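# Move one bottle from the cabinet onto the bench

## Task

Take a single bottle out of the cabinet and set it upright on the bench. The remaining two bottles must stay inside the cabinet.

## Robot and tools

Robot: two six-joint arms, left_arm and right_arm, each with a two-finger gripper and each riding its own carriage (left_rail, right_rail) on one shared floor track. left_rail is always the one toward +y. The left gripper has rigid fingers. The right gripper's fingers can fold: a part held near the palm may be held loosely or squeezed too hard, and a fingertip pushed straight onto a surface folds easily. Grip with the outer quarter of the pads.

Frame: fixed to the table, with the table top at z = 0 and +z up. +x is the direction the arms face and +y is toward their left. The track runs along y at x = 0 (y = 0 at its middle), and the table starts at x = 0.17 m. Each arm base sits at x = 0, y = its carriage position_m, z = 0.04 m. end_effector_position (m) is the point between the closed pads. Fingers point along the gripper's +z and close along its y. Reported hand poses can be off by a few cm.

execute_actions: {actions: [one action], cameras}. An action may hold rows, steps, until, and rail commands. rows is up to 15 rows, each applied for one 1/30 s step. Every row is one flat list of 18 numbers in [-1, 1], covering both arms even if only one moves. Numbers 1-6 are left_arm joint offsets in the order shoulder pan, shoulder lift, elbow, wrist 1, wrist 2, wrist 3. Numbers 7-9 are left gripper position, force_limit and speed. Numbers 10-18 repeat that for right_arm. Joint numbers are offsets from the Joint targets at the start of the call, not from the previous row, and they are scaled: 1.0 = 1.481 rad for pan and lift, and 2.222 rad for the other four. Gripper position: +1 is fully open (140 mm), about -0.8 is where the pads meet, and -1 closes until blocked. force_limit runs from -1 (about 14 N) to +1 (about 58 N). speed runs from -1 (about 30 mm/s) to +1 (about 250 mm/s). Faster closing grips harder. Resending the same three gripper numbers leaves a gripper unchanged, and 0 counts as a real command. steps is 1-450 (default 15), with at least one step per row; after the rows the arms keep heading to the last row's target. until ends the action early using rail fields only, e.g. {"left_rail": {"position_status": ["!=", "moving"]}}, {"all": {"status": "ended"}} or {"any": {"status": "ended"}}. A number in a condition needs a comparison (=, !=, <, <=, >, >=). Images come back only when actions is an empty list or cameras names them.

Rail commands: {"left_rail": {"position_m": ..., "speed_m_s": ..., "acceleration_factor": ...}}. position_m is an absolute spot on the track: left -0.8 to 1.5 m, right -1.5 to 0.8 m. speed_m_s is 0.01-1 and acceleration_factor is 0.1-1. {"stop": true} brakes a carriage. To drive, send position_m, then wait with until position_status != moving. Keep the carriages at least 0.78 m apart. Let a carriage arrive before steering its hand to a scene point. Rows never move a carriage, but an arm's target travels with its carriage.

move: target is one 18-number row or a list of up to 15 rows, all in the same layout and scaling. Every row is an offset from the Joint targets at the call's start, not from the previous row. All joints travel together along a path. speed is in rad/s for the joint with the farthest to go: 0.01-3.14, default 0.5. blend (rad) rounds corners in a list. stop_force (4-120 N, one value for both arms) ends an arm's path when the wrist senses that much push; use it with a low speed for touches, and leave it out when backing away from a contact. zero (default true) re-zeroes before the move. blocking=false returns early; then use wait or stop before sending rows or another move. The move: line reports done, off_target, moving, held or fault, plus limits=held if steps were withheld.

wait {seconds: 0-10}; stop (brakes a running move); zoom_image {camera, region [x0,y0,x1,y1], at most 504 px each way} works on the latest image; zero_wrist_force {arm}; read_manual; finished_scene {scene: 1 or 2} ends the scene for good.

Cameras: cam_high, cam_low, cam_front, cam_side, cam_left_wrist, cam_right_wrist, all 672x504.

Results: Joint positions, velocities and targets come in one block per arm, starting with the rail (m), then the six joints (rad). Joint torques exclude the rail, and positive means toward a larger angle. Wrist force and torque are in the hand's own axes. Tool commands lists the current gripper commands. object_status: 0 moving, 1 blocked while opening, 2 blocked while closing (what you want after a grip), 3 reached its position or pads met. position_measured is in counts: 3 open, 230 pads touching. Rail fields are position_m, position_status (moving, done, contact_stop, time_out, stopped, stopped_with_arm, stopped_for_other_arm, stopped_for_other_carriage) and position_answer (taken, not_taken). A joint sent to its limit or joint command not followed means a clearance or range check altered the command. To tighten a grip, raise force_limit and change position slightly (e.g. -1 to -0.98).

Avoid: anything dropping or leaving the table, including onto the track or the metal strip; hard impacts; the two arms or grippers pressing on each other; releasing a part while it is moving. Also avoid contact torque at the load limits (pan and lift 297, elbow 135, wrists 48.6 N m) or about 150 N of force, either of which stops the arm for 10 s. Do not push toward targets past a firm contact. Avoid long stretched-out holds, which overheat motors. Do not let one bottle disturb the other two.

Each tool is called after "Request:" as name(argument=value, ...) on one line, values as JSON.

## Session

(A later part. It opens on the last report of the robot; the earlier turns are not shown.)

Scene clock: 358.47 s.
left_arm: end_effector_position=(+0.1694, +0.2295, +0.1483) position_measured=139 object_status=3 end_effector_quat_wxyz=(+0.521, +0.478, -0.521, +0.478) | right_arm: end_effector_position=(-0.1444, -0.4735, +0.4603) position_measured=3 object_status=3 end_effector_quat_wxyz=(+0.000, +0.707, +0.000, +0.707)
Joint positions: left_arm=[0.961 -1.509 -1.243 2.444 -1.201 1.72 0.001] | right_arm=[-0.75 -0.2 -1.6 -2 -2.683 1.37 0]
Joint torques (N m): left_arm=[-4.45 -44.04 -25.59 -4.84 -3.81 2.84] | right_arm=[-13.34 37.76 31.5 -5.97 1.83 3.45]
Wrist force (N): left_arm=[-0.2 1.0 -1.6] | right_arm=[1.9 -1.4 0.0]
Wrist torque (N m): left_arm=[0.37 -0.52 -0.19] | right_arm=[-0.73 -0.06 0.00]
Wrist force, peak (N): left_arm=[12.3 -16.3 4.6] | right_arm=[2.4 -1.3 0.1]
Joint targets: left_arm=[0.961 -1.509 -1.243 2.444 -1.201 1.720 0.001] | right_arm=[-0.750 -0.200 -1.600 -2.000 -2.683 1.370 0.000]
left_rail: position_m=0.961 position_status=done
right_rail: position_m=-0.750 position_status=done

Request:
execute_actions(actions=[{"left_rail":{"position_m":1.2,"acceleration_factor":0.6},"steps":150,"until":{"left_rail":{"position_status":["!=","moving"]}}}])

Request:
move(target=[0,0,0,0,0,0,-0.08,0,-0.6,-0.71396,-0.39809,0.08843,0.17681,-0.4755,0,1,1,1], speed=0.8, cameras=["all"])

Scene clock: 387.60 s.
left_arm: end_effector_position=(+0.1694, +0.4683, +0.1483) position_measured=139 object_status=3 end_effector_quat_wxyz=(+0.521, +0.478, -0.521, +0.478) | right_arm: end_effector_position=(-0.1444, -0.4735, +0.4603) position_measured=3 object_status=3 end_effector_quat_wxyz=(+0.000, +0.707, +0.000, +0.707)
Joint positions: left_arm=[1.2 -1.509 -1.243 2.444 -1.201 1.72 0.001] | right_arm=[-0.75 -0.2 -1.6 -2 -2.683 1.37 0]
Joint torques (N m): left_arm=[-11.56 -41.62 -24.12 -0.99 -1.39 3.16] | right_arm=[-12.38 36.58 30.43 -5.98 1.74 3.3]
Wrist force (N): left_arm=[0.2 1.4 -1.5] | right_arm=[1.9 -1.5 0.1]
Wrist torque (N m): left_arm=[0.45 -0.62 -0.19] | right_arm=[-0.75 -0.07 0.00]
Wrist force, peak (N): left_arm=[0.2 1.5 -2.4] | right_arm=[2.3 -1.6 0.3]
Joint targets: left_arm=[1.200 -1.509 -1.243 2.444 -1.201 1.720 0.001] | right_arm=[-0.750 -0.200 -1.600 -2.000 -2.683 1.370 0.000]
Tool commands: left_gripper/position=-0.08 left_gripper/force_limit=+0.0 left_gripper/speed=-0.6 right_gripper/position=+1.0 right_gripper/force_limit=+1.0 right_gripper/speed=+1.0
left_rail: position_m=1.200 position_status=done
right_rail: position_m=-0.750 position_status=done

Scene clock: 389.60 s.
left_arm: end_effector_position=(+0.1694, +0.4683, +0.1483) position_measured=139 object_status=3 end_effector_quat_wxyz=(+0.521, +0.478, -0.521, +0.478) | right_arm: end_effector_position=(+0.2810, -0.0003, +0.1700) position_measured=3 object_status=3 end_effector_quat_wxyz=(+0.000, +0.707, +0.000, +0.707)
Joint positions: left_arm=[1.2 -1.509 -1.243 2.444 -1.201 1.72 0.001] | right_arm=[-0.75 -1.258 -2.189 -1.804 -2.29 0.313 0]
Joint torques (N m): left_arm=[-9.83 -42.7 -26.16 -0.7 1.1 2.91] | right_arm=[-12.14 69.22 37.42 3.02 -2.63 3.27]
Wrist force (N): left_arm=[0.2 1.1 -1.6] | right_arm=[2.1 -1.3 0.4]
Wrist torque (N m): left_arm=[0.38 -0.61 -0.19] | right_arm=[-0.71 -0.11 -0.02]
Wrist force, peak (N): left_arm=[0.2 1.3 -1.8] | right_arm=[-0.4 -3.0 5.5]
Joint targets: left_arm=[1.200 -1.509 -1.243 2.444 -1.201 1.720 0.001] | right_arm=[-0.750 -1.258 -2.190 -1.804 -2.290 0.313 0.000]
left_rail: position_m=1.200 position_status=done
right_rail: position_m=-0.750 position_status=done
move: done
camera_calibration:
cam_left_wrist: T_world_to_cam=[[-0.993082, 0.115079, -0.0233541, 0.121042], [0.0549583, 0.279749, -0.958499, 0.0145931], [-0.10377, -0.953151, -0.284138, 0.687791], [0, 0, 0, 1]] pos_world=[0.190774, 0.637558, 0.212242]
cam_right_wrist: T_world_to_cam=[[0.00594095, -0.998451, -0.0553119, 0.0188464], [-0.321662, 0.0504651, -0.945509, 0.257629], [0.946836, 0.023409, -0.320864, -0.0245532], [0, 0, 0, 1]] pos_world=[0.106005, 0.00639074, 0.236754]

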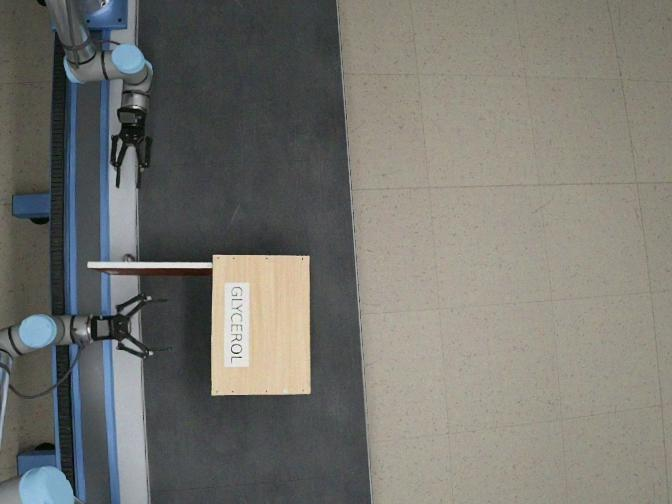

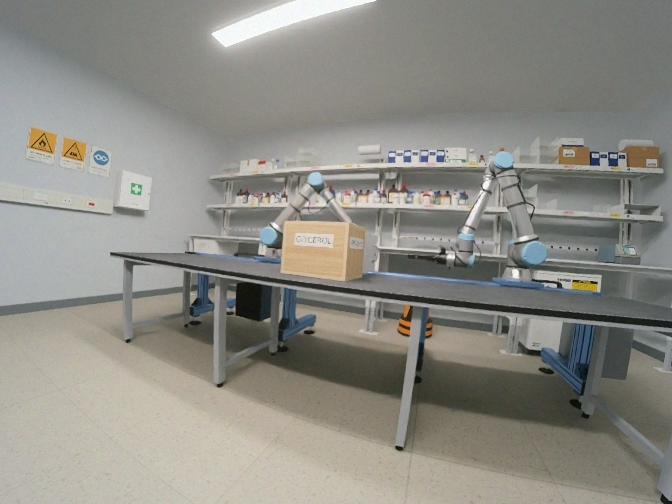

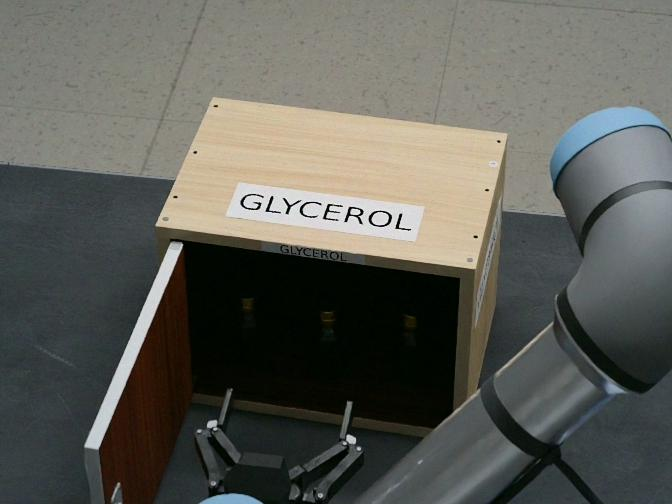

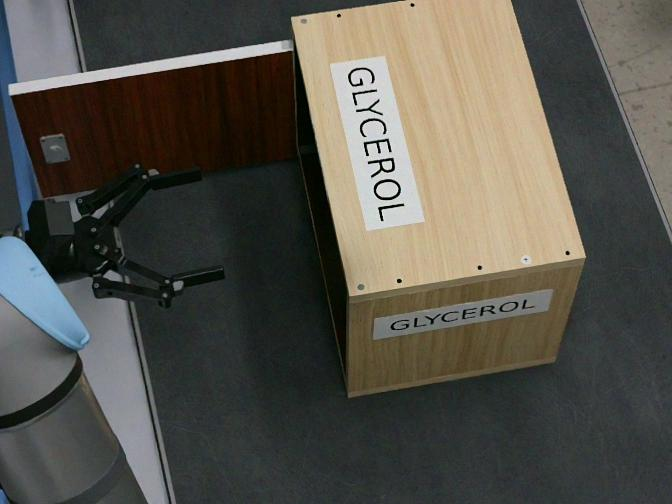

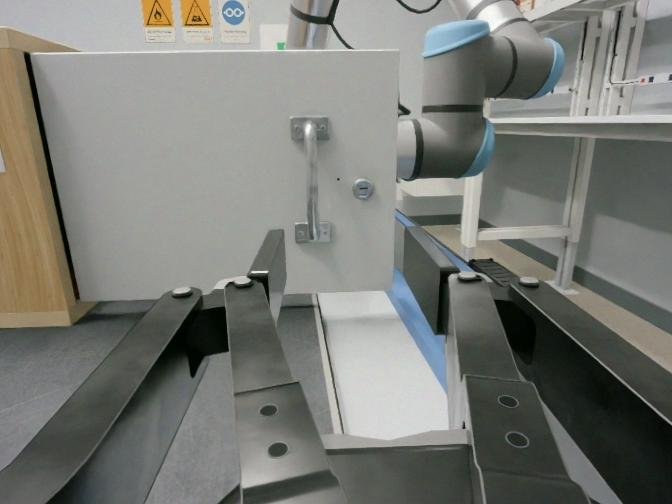

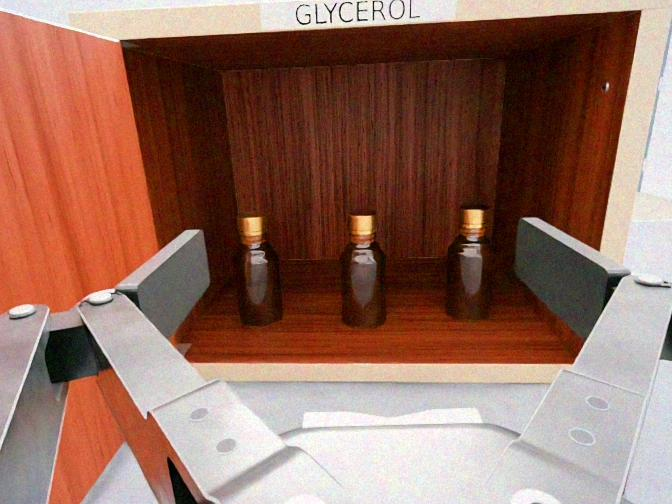

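Request:
move(target=[0,0,0,0,0,0,-0.08,0,-0.6,-0.10574,-0.03417,-0.01512,0.03816,-0.07057,0,0,-0.5,-0.3], speed=0.15, stop_force=15, cameras=["cam_right_wrist","cam_front","cam_side"])

Scene clock: 475.83 s.
left_arm: end_effector_position=(+0.1694, +0.4683, +0.1483) position_measured=139 object_status=3 end_effector_quat_wxyz=(+0.521, +0.478, -0.521, +0.478) | right_arm: end_effector_position=(+0.4008, -0.0126, +0.1211) position_measured=129 object_status=3 end_effector_quat_wxyz=(+0.000, +0.707, +0.000, +0.707)
Joint positions: left_arm=[1.2 -1.509 -1.243 2.444 -1.201 1.72 0.001] | right_arm=[-0.75 -1.415 -2.24 -1.837 -2.206 0.156 0]
Joint torques (N m): left_arm=[-13.77 -41.18 -25.69 -1.16 2.94 2.41] | right_arm=[-9.33 74.38 18.8 3.34 -2.72 2.96]
Wrist force (N): left_arm=[0.1 0.8 -1.5] | right_arm=[2.0 -1.4 0.2]
Wrist torque (N m): left_arm=[0.32 -0.59 -0.19] | right_arm=[-0.73 -0.17 0.00]
Wrist force, peak (N): left_arm=[0.2 1.2 -2.0] | right_arm=[2.8 -1.2 -1.2]
Joint targets: left_arm=[1.200 -1.509 -1.243 2.444 -1.201 1.720 0.001] | right_arm=[-0.750 -1.415 -2.240 -1.837 -2.206 0.156 0.000]
left_rail: position_m=1.200 position_status=done
right_rail: position_m=-0.750 position_status=done
move: done
camera_calibration:
cam_right_wrist: T_world_to_cam=[[0.00605741, -0.998419, -0.0558843, 0.00312703], [-0.321797, 0.0509663, -0.945436, 0.250607], [0.946789, 0.0237103, -0.32098, -0.153445], [0, 0, 0, 1]] pos_world=[0.225906, -0.00601218, 0.187854]
Images, in order (width x height): cam_front 672x504, cam_side 672x504, cam_right_wrist 672x504.

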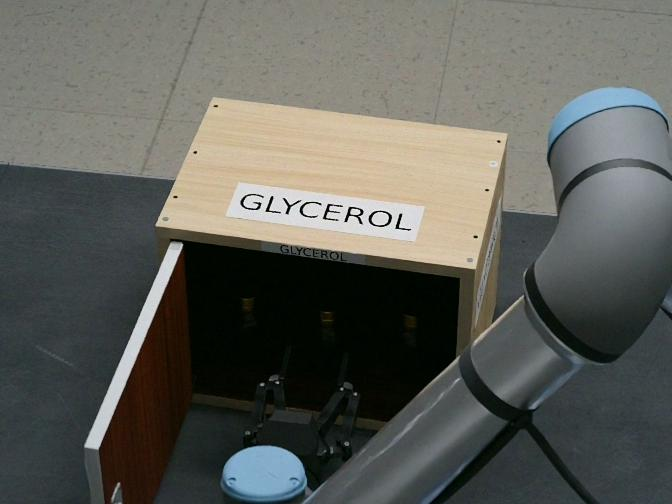

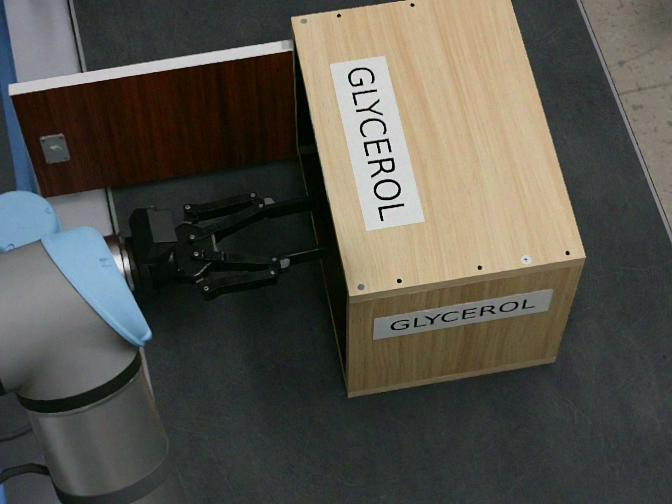

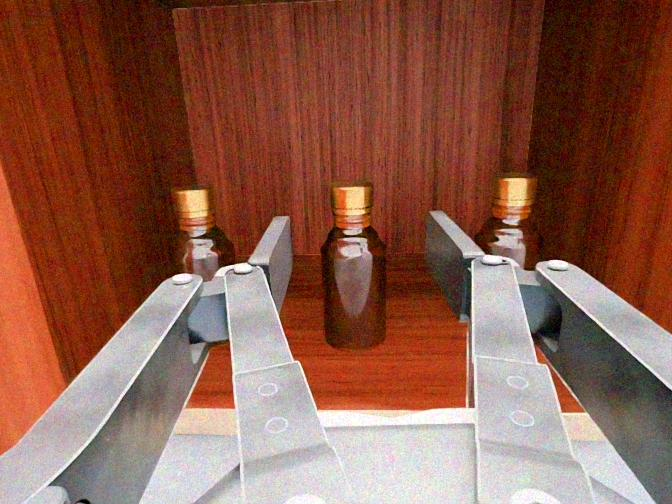

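Request:
move(target=[0,0,0,0,0,0,-0.08,0,-0.6,-0.0755,-0.0053,0.01145,-0.00792,-0.05032,0,0,-0.5,-0.3], speed=0.06, stop_force=10, cameras=["cam_right_wrist","cam_front"])

Scene clock: 513.80 s.
left_arm: end_effector_position=(+0.1694, +0.4683, +0.1483) position_measured=139 object_status=3 end_effector_quat_wxyz=(+0.521, +0.478, -0.521, +0.478) | right_arm: end_effector_position=(+0.4822, -0.0122, +0.1242) position_measured=129 object_status=3 end_effector_quat_wxyz=(+0.000, +0.707, +0.000, +0.707)
Joint positions: left_arm=[1.2 -1.509 -1.243 2.444 -1.201 1.72 0.001] | right_arm=[-0.75 -1.527 -2.248 -1.812 -2.223 0.045 0]
Joint torques (N m): left_arm=[-14.12 -40.02 -25.7 -1.49 2.96 2.38] | right_arm=[-11.21 74.79 36.92 -3.13 -2.67 2.77]
Wrist force (N): left_arm=[0.1 1.0 -1.5] | right_arm=[2.3 -1.2 0.6]
Wrist torque (N m): left_arm=[0.37 -0.58 -0.19] | right_arm=[-0.68 -0.23 -0.01]
Wrist force, peak (N): left_arm=[0.1 1.2 -1.9] | right_arm=[2.5 -1.5 0.5]
Joint targets: left_arm=[1.200 -1.509 -1.243 2.444 -1.201 1.720 0.001] | right_arm=[-0.750 -1.527 -2.248 -1.812 -2.223 0.045 0.000]
left_rail: position_m=1.200 position_status=done
right_rail: position_m=-0.750 position_status=done
move: done
camera_calibration:
cam_right_wrist: T_world_to_cam=[[0.00596308, -0.998421, -0.0558516, 0.00332382], [-0.321793, 0.0509658, -0.945438, 0.27961], [0.946791, 0.0236104, -0.320981, -0.229564], [0, 0, 0, 1]] pos_world=[0.307306, -0.00551191, 0.190854]
Images, in order (width x height): cam_front 672x504, cam_right_wrist 672x504.

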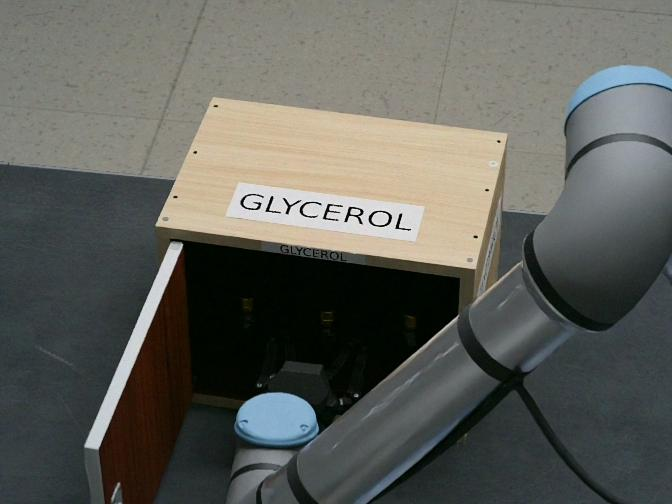

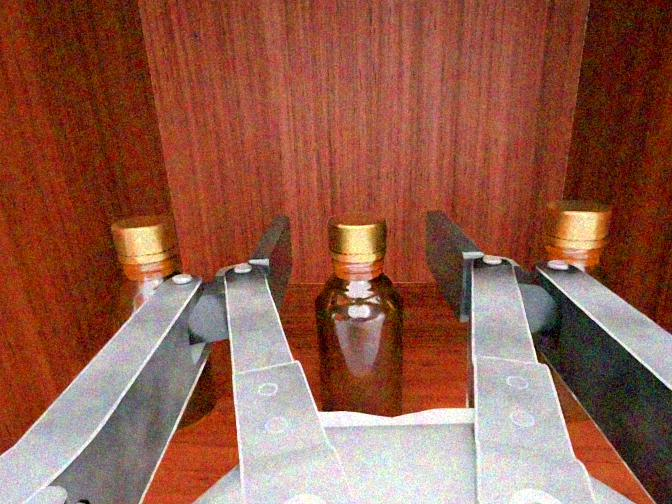

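Request:
execute_actions(actions=[{"rows":[[0,0,0,0,0,0,-0.08,0,-0.6,-0.0028,0,0,0,-0.0018,0,-1,-0.3,-1]],"steps":90}], cameras=["cam_right_wrist","cam_front"])

Scene clock: 531.20 s.
left_arm: end_effector_position=(+0.1694, +0.4683, +0.1483) position_measured=139 object_status=3 end_effector_quat_wxyz=(+0.521, +0.478, -0.521, +0.478) | right_arm: end_effector_position=(+0.4853, -0.0128, +0.1242) position_measured=188 object_status=2 end_effector_quat_wxyz=(+0.000, +0.707, +0.000, +0.707)
Joint positions: left_arm=[1.2 -1.509 -1.243 2.444 -1.201 1.72 0.001] | right_arm=[-0.75 -1.531 -2.248 -1.812 -2.223 0.041 0]
Joint torques (N m): left_arm=[-13.54 -39.42 -25.04 -0.91 3.03 2.5] | right_arm=[-10.96 81.84 24.11 -2.11 0.89 2.52]
Wrist force (N): left_arm=[0.3 1.1 -1.6] | right_arm=[0.3 -1.4 0.5]
Wrist torque (N m): left_arm=[0.37 -0.62 -0.19] | right_arm=[-0.71 -0.31 -0.02]
Wrist force, peak (N): left_arm=[0.2 1.5 -1.8] | right_arm=[2.6 -2.0 0.2]
Joint targets: left_arm=[1.200 -1.509 -1.243 2.444 -1.201 1.720 0.001] | right_arm=[-0.750 -1.531 -2.248 -1.812 -2.223 0.041 0.000]
left_rail: position_m=1.200 position_status=done
right_rail: position_m=-0.750 position_status=done
camera_calibration:
cam_right_wrist: T_world_to_cam=[[0.00586852, -0.998424, -0.0558196, 0.00272977], [-0.321788, 0.050966, -0.945439, 0.280637], [0.946794, 0.0235104, -0.320981, -0.232486], [0, 0, 0, 1]] pos_world=[0.310406, -0.00611166, 0.190854]
Images, in order (width x height): cam_front 672x504, cam_right_wrist 672x504.

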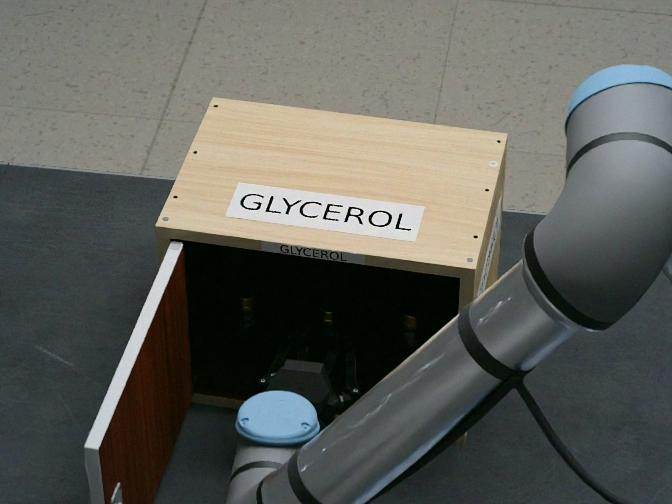

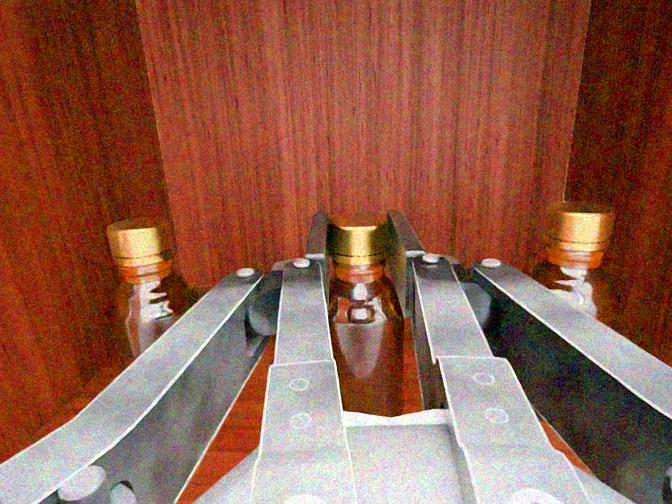

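Request:
move(target=[[0,0,0,0,0,0,-0.08,0,-0.6,0,0.02757,0.00142,-0.0198,0,0,-1,-0.3,-1],[0,0,0,0,0,0,-0.08,0,-0.6,0.1433,0.03355,-0.01275,-0.00961,0.09497,0,-1,-0.3,-1]], speed=[0.05,0.15], blend=0.005, cameras=["cam_right_wrist","cam_front","cam_side"])

Scene clock: 553.40 s.
left_arm: end_effector_position=(+0.1694, +0.4683, +0.1483) position_measured=139 object_status=3 end_effector_quat_wxyz=(+0.521, +0.478, -0.521, +0.478) | right_arm: end_effector_position=(+0.3305, -0.0125, +0.1502) position_measured=188 object_status=2 end_effector_quat_wxyz=(+0.000, +0.707, +0.000, +0.707)
Joint positions: left_arm=[1.2 -1.509 -1.243 2.444 -1.201 1.72 0.001] | right_arm=[-0.75 -1.319 -2.198 -1.84 -2.244 0.251 0]
Joint torques (N m): left_arm=[-12.41 -38.8 -24.94 -1.18 2.89 1.96] | right_arm=[11.88 101.5 19.06 3.53 3.59 3.06]
Wrist force (N): left_arm=[0.1 1.2 -1.5] | right_arm=[-0.5 -1.3 0.2]
Wrist torque (N m): left_arm=[0.40 -0.59 -0.19] | right_arm=[-0.69 -0.23 -0.01]
Wrist force, peak (N): left_arm=[-0.2 1.2 -1.9] | right_arm=[0.1 -1.1 1.9]
Joint targets: left_arm=[1.200 -1.509 -1.243 2.444 -1.201 1.720 0.001] | right_arm=[-0.750 -1.318 -2.198 -1.840 -2.244 0.252 0.000]
left_rail: position_m=1.200 position_status=done
right_rail: position_m=-0.750 position_status=done
move: done
camera_calibration:
cam_right_wrist: T_world_to_cam=[[0.00709392, -0.99841, -0.0559195, 0.00491947], [-0.321934, 0.0506634, -0.945406, 0.255388], [0.946735, 0.024709, -0.321063, -0.0774492], [0, 0, 0, 1]] pos_world=[0.155507, -0.00611349, 0.216854]
Images, in order (width x height): cam_front 672x504, cam_side 672x504, cam_right_wrist 672x504.

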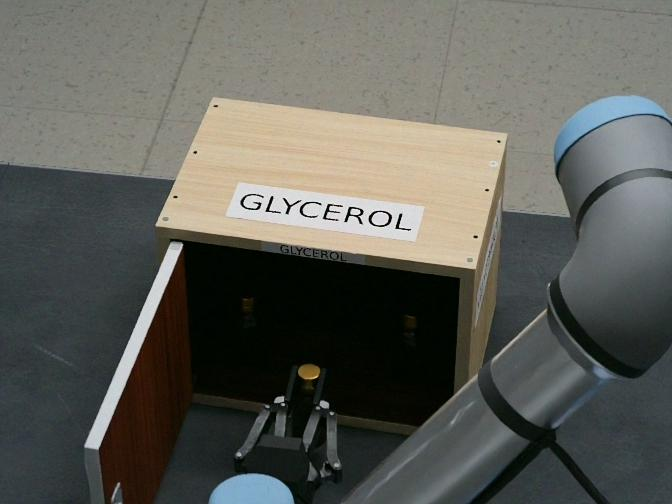

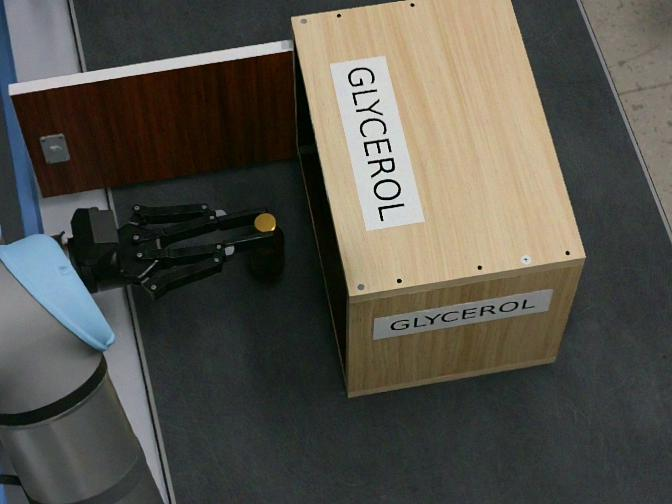

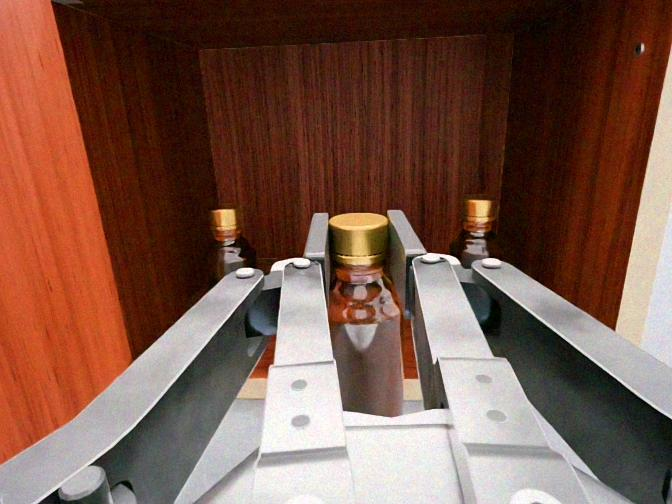

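Request:
execute_actions(actions=[{"right_rail":{"position_m":-1.05,"acceleration_factor":0.35},"steps":200,"until":{"right_rail":{"position_status":["!=","moving"]}}}])

Request:
move(target=[[0,0,0,0,0,0,-0.08,0,-0.6,0,-0.0347,-0.00153,0.02466,0,0,-1,-0.3,-1],[0,0,0,0,0,0,-0.08,0,-0.6,0,-0.05163,-0.00158,0.036,0,0,-1,-0.3,-1]], speed=[0.06,0.02], blend=0.005, stop_force=6, cameras=["cam_right_wrist","cam_high","cam_side"])

Scene clock: 566.83 s.
left_arm: end_effector_position=(+0.1694, +0.4683, +0.1483) position_measured=139 object_status=3 end_effector_quat_wxyz=(+0.521, +0.478, -0.521, +0.478) | right_arm: end_effector_position=(+0.3303, -0.3125, +0.1502) position_measured=188 object_status=2 end_effector_quat_wxyz=(+0.000, +0.707, +0.000, +0.707)
Joint positions: left_arm=[1.2 -1.509 -1.243 2.444 -1.201 1.72 0.001] | right_arm=[-1.05 -1.318 -2.198 -1.84 -2.244 0.252 0]
Joint torques (N m): left_arm=[-13.53 -37.87 -25.85 -1.32 2.98 2.14] | right_arm=[3.78 95.87 30.57 1.1 1.91 2.55]
Wrist force (N): left_arm=[-0.2 0.9 -1.3] | right_arm=[-0.4 -1.5 0.3]
Wrist torque (N m): left_arm=[0.34 -0.55 -0.19] | right_arm=[-0.75 -0.29 -0.01]
Wrist force, peak (N): left_arm=[0.1 1.5 -1.8] | right_arm=[-0.4 -2.1 0.2]
Joint targets: left_arm=[1.200 -1.509 -1.243 2.444 -1.201 1.720 0.001] | right_arm=[-1.050 -1.318 -2.198 -1.840 -2.244 0.252 0.000]
Tool commands: left_gripper/position=-0.08 left_gripper/force_limit=+0.0 left_gripper/speed=-0.6 right_gripper/position=-1.0 right_gripper/force_limit=-0.3 right_gripper/speed=-1.0
left_rail: position_m=1.200 position_status=done
right_rail: position_m=-1.050 position_status=done

Scene clock: 569.33 s.
left_arm: end_effector_position=(+0.1694, +0.4683, +0.1483) position_measured=139 object_status=3 end_effector_quat_wxyz=(+0.521, +0.478, -0.521, +0.478) | right_arm: end_effector_position=(+0.3303, -0.3125, +0.1059) position_measured=188 object_status=2 end_effector_quat_wxyz=(+0.000, +0.707, +0.000, +0.707)
Joint positions: left_arm=[1.2 -1.509 -1.243 2.444 -1.201 1.72 0.001] | right_arm=[-1.05 -1.318 -2.258 -1.844 -2.181 0.252 0]
Joint torques (N m): left_arm=[-13.85 -36.96 -24.91 -1.24 2.71 2.06] | right_arm=[4.65 105.2 19.94 -3.82 0.41 2.47]
Wrist force (N): left_arm=[-0.1 1.1 -1.5] | right_arm=[-0.3 -0.4 0.2]
Wrist torque (N m): left_arm=[0.38 -0.55 -0.19] | right_arm=[-0.51 -0.30 0.00]
Wrist force, peak (N): left_arm=[0.1 1.4 -1.8] | right_arm=[14.7 -4.9 -0.2]
Joint targets: left_arm=[1.200 -1.509 -1.243 2.444 -1.201 1.720 0.001] | right_arm=[-1.050 -1.318 -2.258 -1.844 -2.181 0.252 0.000]
left_rail: position_m=1.200 position_status=done
right_rail: position_m=-1.050 position_status=done
move: contact (right_arm); path passed 1 of 2 targets; right_arm: the wrist 1 is farthest, 0.017 rad from its target
camera_calibration:
cam_right_wrist: T_world_to_cam=[[0.00712602, -0.998415, -0.0558251, -0.296997], [-0.321934, 0.0505636, -0.945411, 0.228733], [0.946735, 0.024709, -0.321063, -0.0841352], [0, 0, 0, 1]] pos_world=[0.155407, -0.306013, 0.172654]
Images, in order (width x height): cam_high 672x504, cam_side 672x504, cam_right_wrist 672x504.

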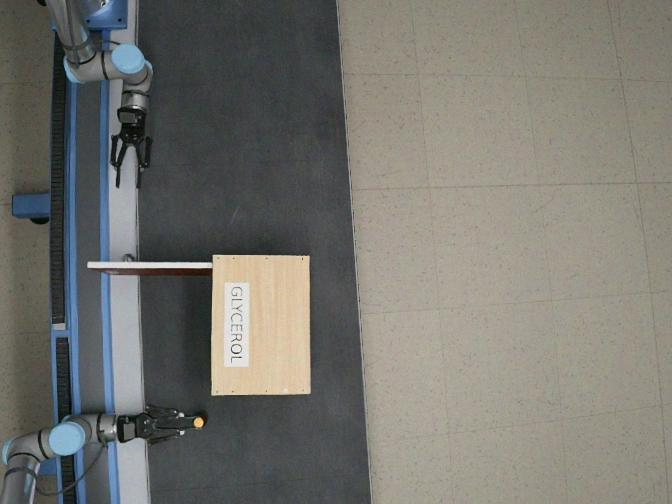

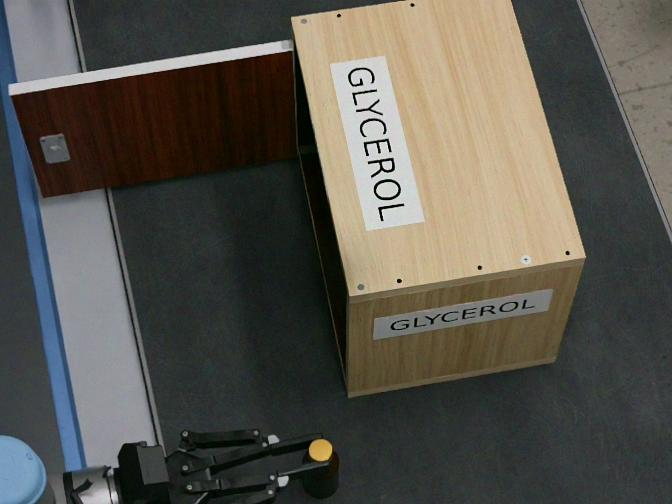

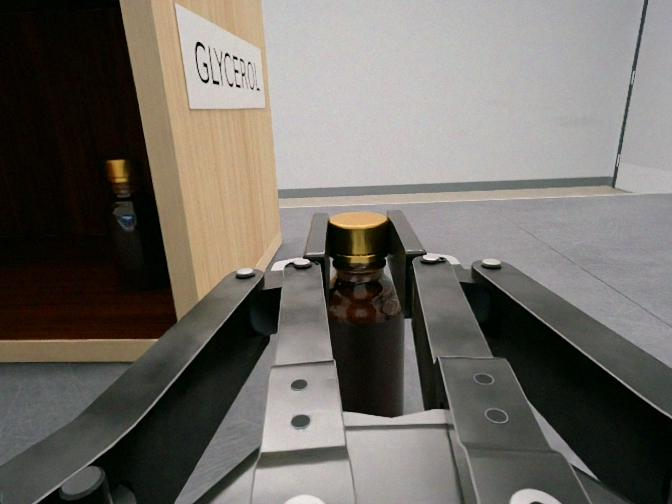

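Request:
move(target=[0,0,0,0,0,0,-0.08,0,-0.6,0,-0.0019,0,0.0013,0,0,-1,-0.3,-1], speed=0.01, stop_force=4)

Scene clock: 575.37 s.
left_arm: end_effector_position=(+0.1694, +0.4683, +0.1483) position_measured=139 object_status=3 end_effector_quat_wxyz=(+0.521, +0.478, -0.521, +0.478) | right_arm: end_effector_position=(+0.3303, -0.3125, +0.1055) position_measured=188 object_status=2 end_effector_quat_wxyz=(+0.000, +0.707, +0.000, +0.707)
Joint positions: left_arm=[1.2 -1.509 -1.243 2.444 -1.201 1.72 0.001] | right_arm=[-1.05 -1.318 -2.259 -1.844 -2.18 0.252 0]
Joint torques (N m): left_arm=[-13.08 -37.68 -25.42 -0.97 2.94 2.04] | right_arm=[2.67 99.3 24.13 -3.55 0.75 2.78]
Wrist force (N): left_arm=[-0.3 1.2 -1.2] | right_arm=[6.5 -1.7 -0.6]
Wrist torque (N m): left_arm=[0.40 -0.52 -0.19] | right_arm=[-0.49 -0.06 -0.02]
Wrist force, peak (N): left_arm=[-0.3 1.4 -1.9] | right_arm=[12.4 -2.4 -1.0]
Joint targets: left_arm=[1.200 -1.509 -1.243 2.444 -1.201 1.720 0.001] | right_arm=[-1.050 -1.318 -2.259 -1.844 -2.180 0.252 0.000]
left_rail: position_m=1.200 position_status=done
right_rail: position_m=-1.050 position_status=done
move: contact (right_arm)

Request:
execute_actions(actions=[{"rows":[[0,0,0,0,0,0,-0.08,0,-0.6,0,0,0,0,0,0,0.0,-0.3,-0.8]],"steps":40}])

Request:
move(target=[0,0,0,0,0,0,-0.08,0,-0.6,0.0977,-0.0064,0.00945,-0.0052,0.0651,0,0,-0.3,-0.8], speed=0.12, cameras=["cam_right_wrist","cam_high","cam_side","cam_front"])

Scene clock: 586.33 s.
left_arm: end_effector_position=(+0.1694, +0.4683, +0.1483) position_measured=139 object_status=3 end_effector_quat_wxyz=(+0.521, +0.478, -0.521, +0.478) | right_arm: end_effector_position=(+0.3303, -0.3125, +0.1055) position_measured=129 object_status=3 end_effector_quat_wxyz=(+0.000, +0.707, +0.000, +0.707)
Joint positions: left_arm=[1.2 -1.509 -1.243 2.444 -1.201 1.72 0.001] | right_arm=[-1.05 -1.318 -2.259 -1.844 -2.18 0.252 0]
Joint torques (N m): left_arm=[-10.14 -35.94 -24.85 -1.11 2.8 1.95] | right_arm=[9.33 98.94 24.33 -3.27 0.56 2.48]
Wrist force (N): left_arm=[0.2 1.4 -1.7] | right_arm=[1.4 0.5 0.2]
Wrist torque (N m): left_arm=[0.45 -0.59 -0.19] | right_arm=[-0.28 0.00 -0.01]
Wrist force, peak (N): left_arm=[0.2 1.3 -2.0] | right_arm=[7.5 -1.7 -0.5]
Joint targets: left_arm=[1.200 -1.509 -1.243 2.444 -1.201 1.720 0.001] | right_arm=[-1.050 -1.318 -2.259 -1.844 -2.180 0.252 0.000]
left_rail: position_m=1.200 position_status=done
right_rail: position_m=-1.050 position_status=done

Scene clock: 587.97 s.
left_arm: end_effector_position=(+0.1694, +0.4683, +0.1483) position_measured=139 object_status=3 end_effector_quat_wxyz=(+0.521, +0.478, -0.521, +0.478) | right_arm: end_effector_position=(+0.2204, -0.3126, +0.1056) position_measured=129 object_status=3 end_effector_quat_wxyz=(+0.000, +0.707, +0.000, +0.707)
Joint positions: left_arm=[1.2 -1.509 -1.243 2.444 -1.201 1.72 0.001] | right_arm=[-1.05 -1.174 -2.268 -1.823 -2.192 0.396 0]
Joint torques (N m): left_arm=[-13.61 -34.62 -25.28 -1.24 3.07 1.55] | right_arm=[10.48 70.52 34.71 -4.47 3.77 2.83]
Wrist force (N): left_arm=[-0.2 1.0 -1.3] | right_arm=[1.4 0.5 0.1]
Wrist torque (N m): left_arm=[0.36 -0.54 -0.19] | right_arm=[-0.30 -0.03 -0.01]
Wrist force, peak (N): left_arm=[0.1 1.2 -2.0] | right_arm=[1.6 0.5 -1.3]
Joint targets: left_arm=[1.200 -1.509 -1.243 2.444 -1.201 1.720 0.001] | right_arm=[-1.050 -1.174 -2.268 -1.823 -2.192 0.396 0.000]
left_rail: position_m=1.200 position_status=done
right_rail: position_m=-1.050 position_status=done
move: done
camera_calibration:
cam_right_wrist: T_world_to_cam=[[0.00712602, -0.998415, -0.0558251, -0.296331], [-0.321934, 0.0505636, -0.945411, 0.193074], [0.946735, 0.024709, -0.321063, 0.0198172], [0, 0, 0, 1]] pos_world=[0.0455071, -0.306113, 0.172354]
Images, in order (width x height): cam_high 672x504, cam_front 672x504, cam_side 672x504, cam_right_wrist 672x504.

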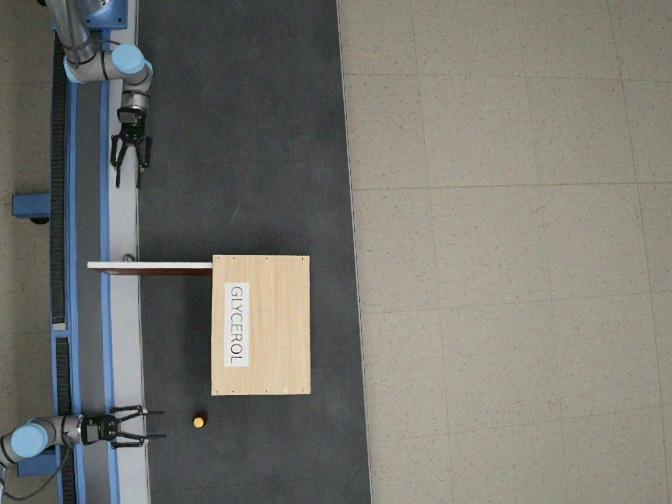

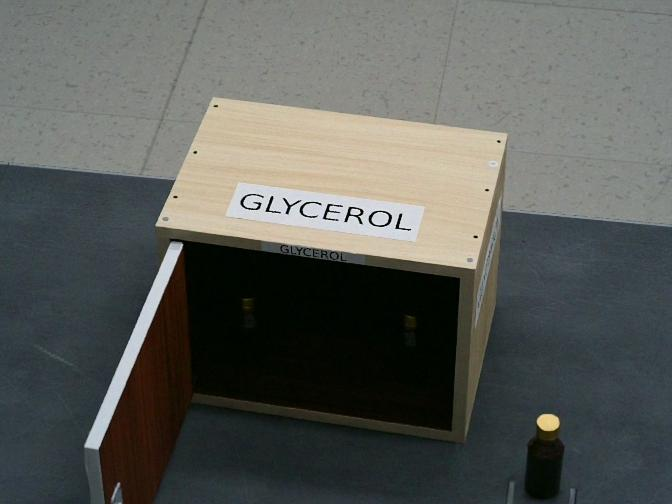

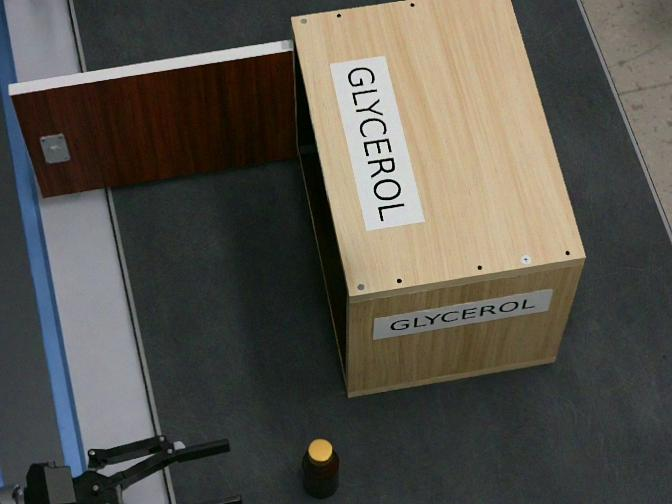

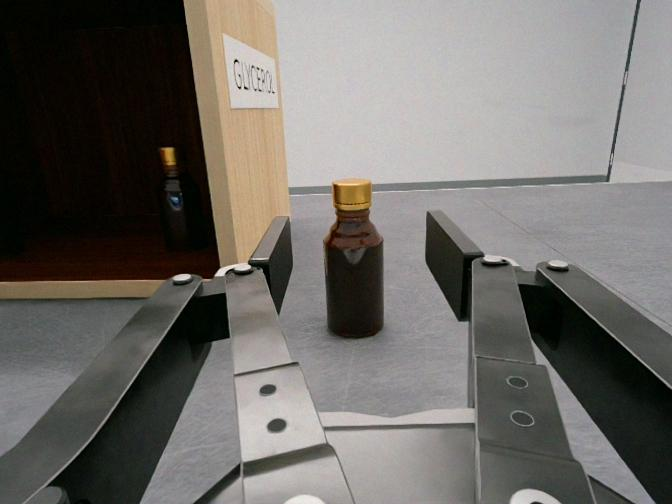

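Request:
finished_scene(scene=1)

The scene is finished: the task was done.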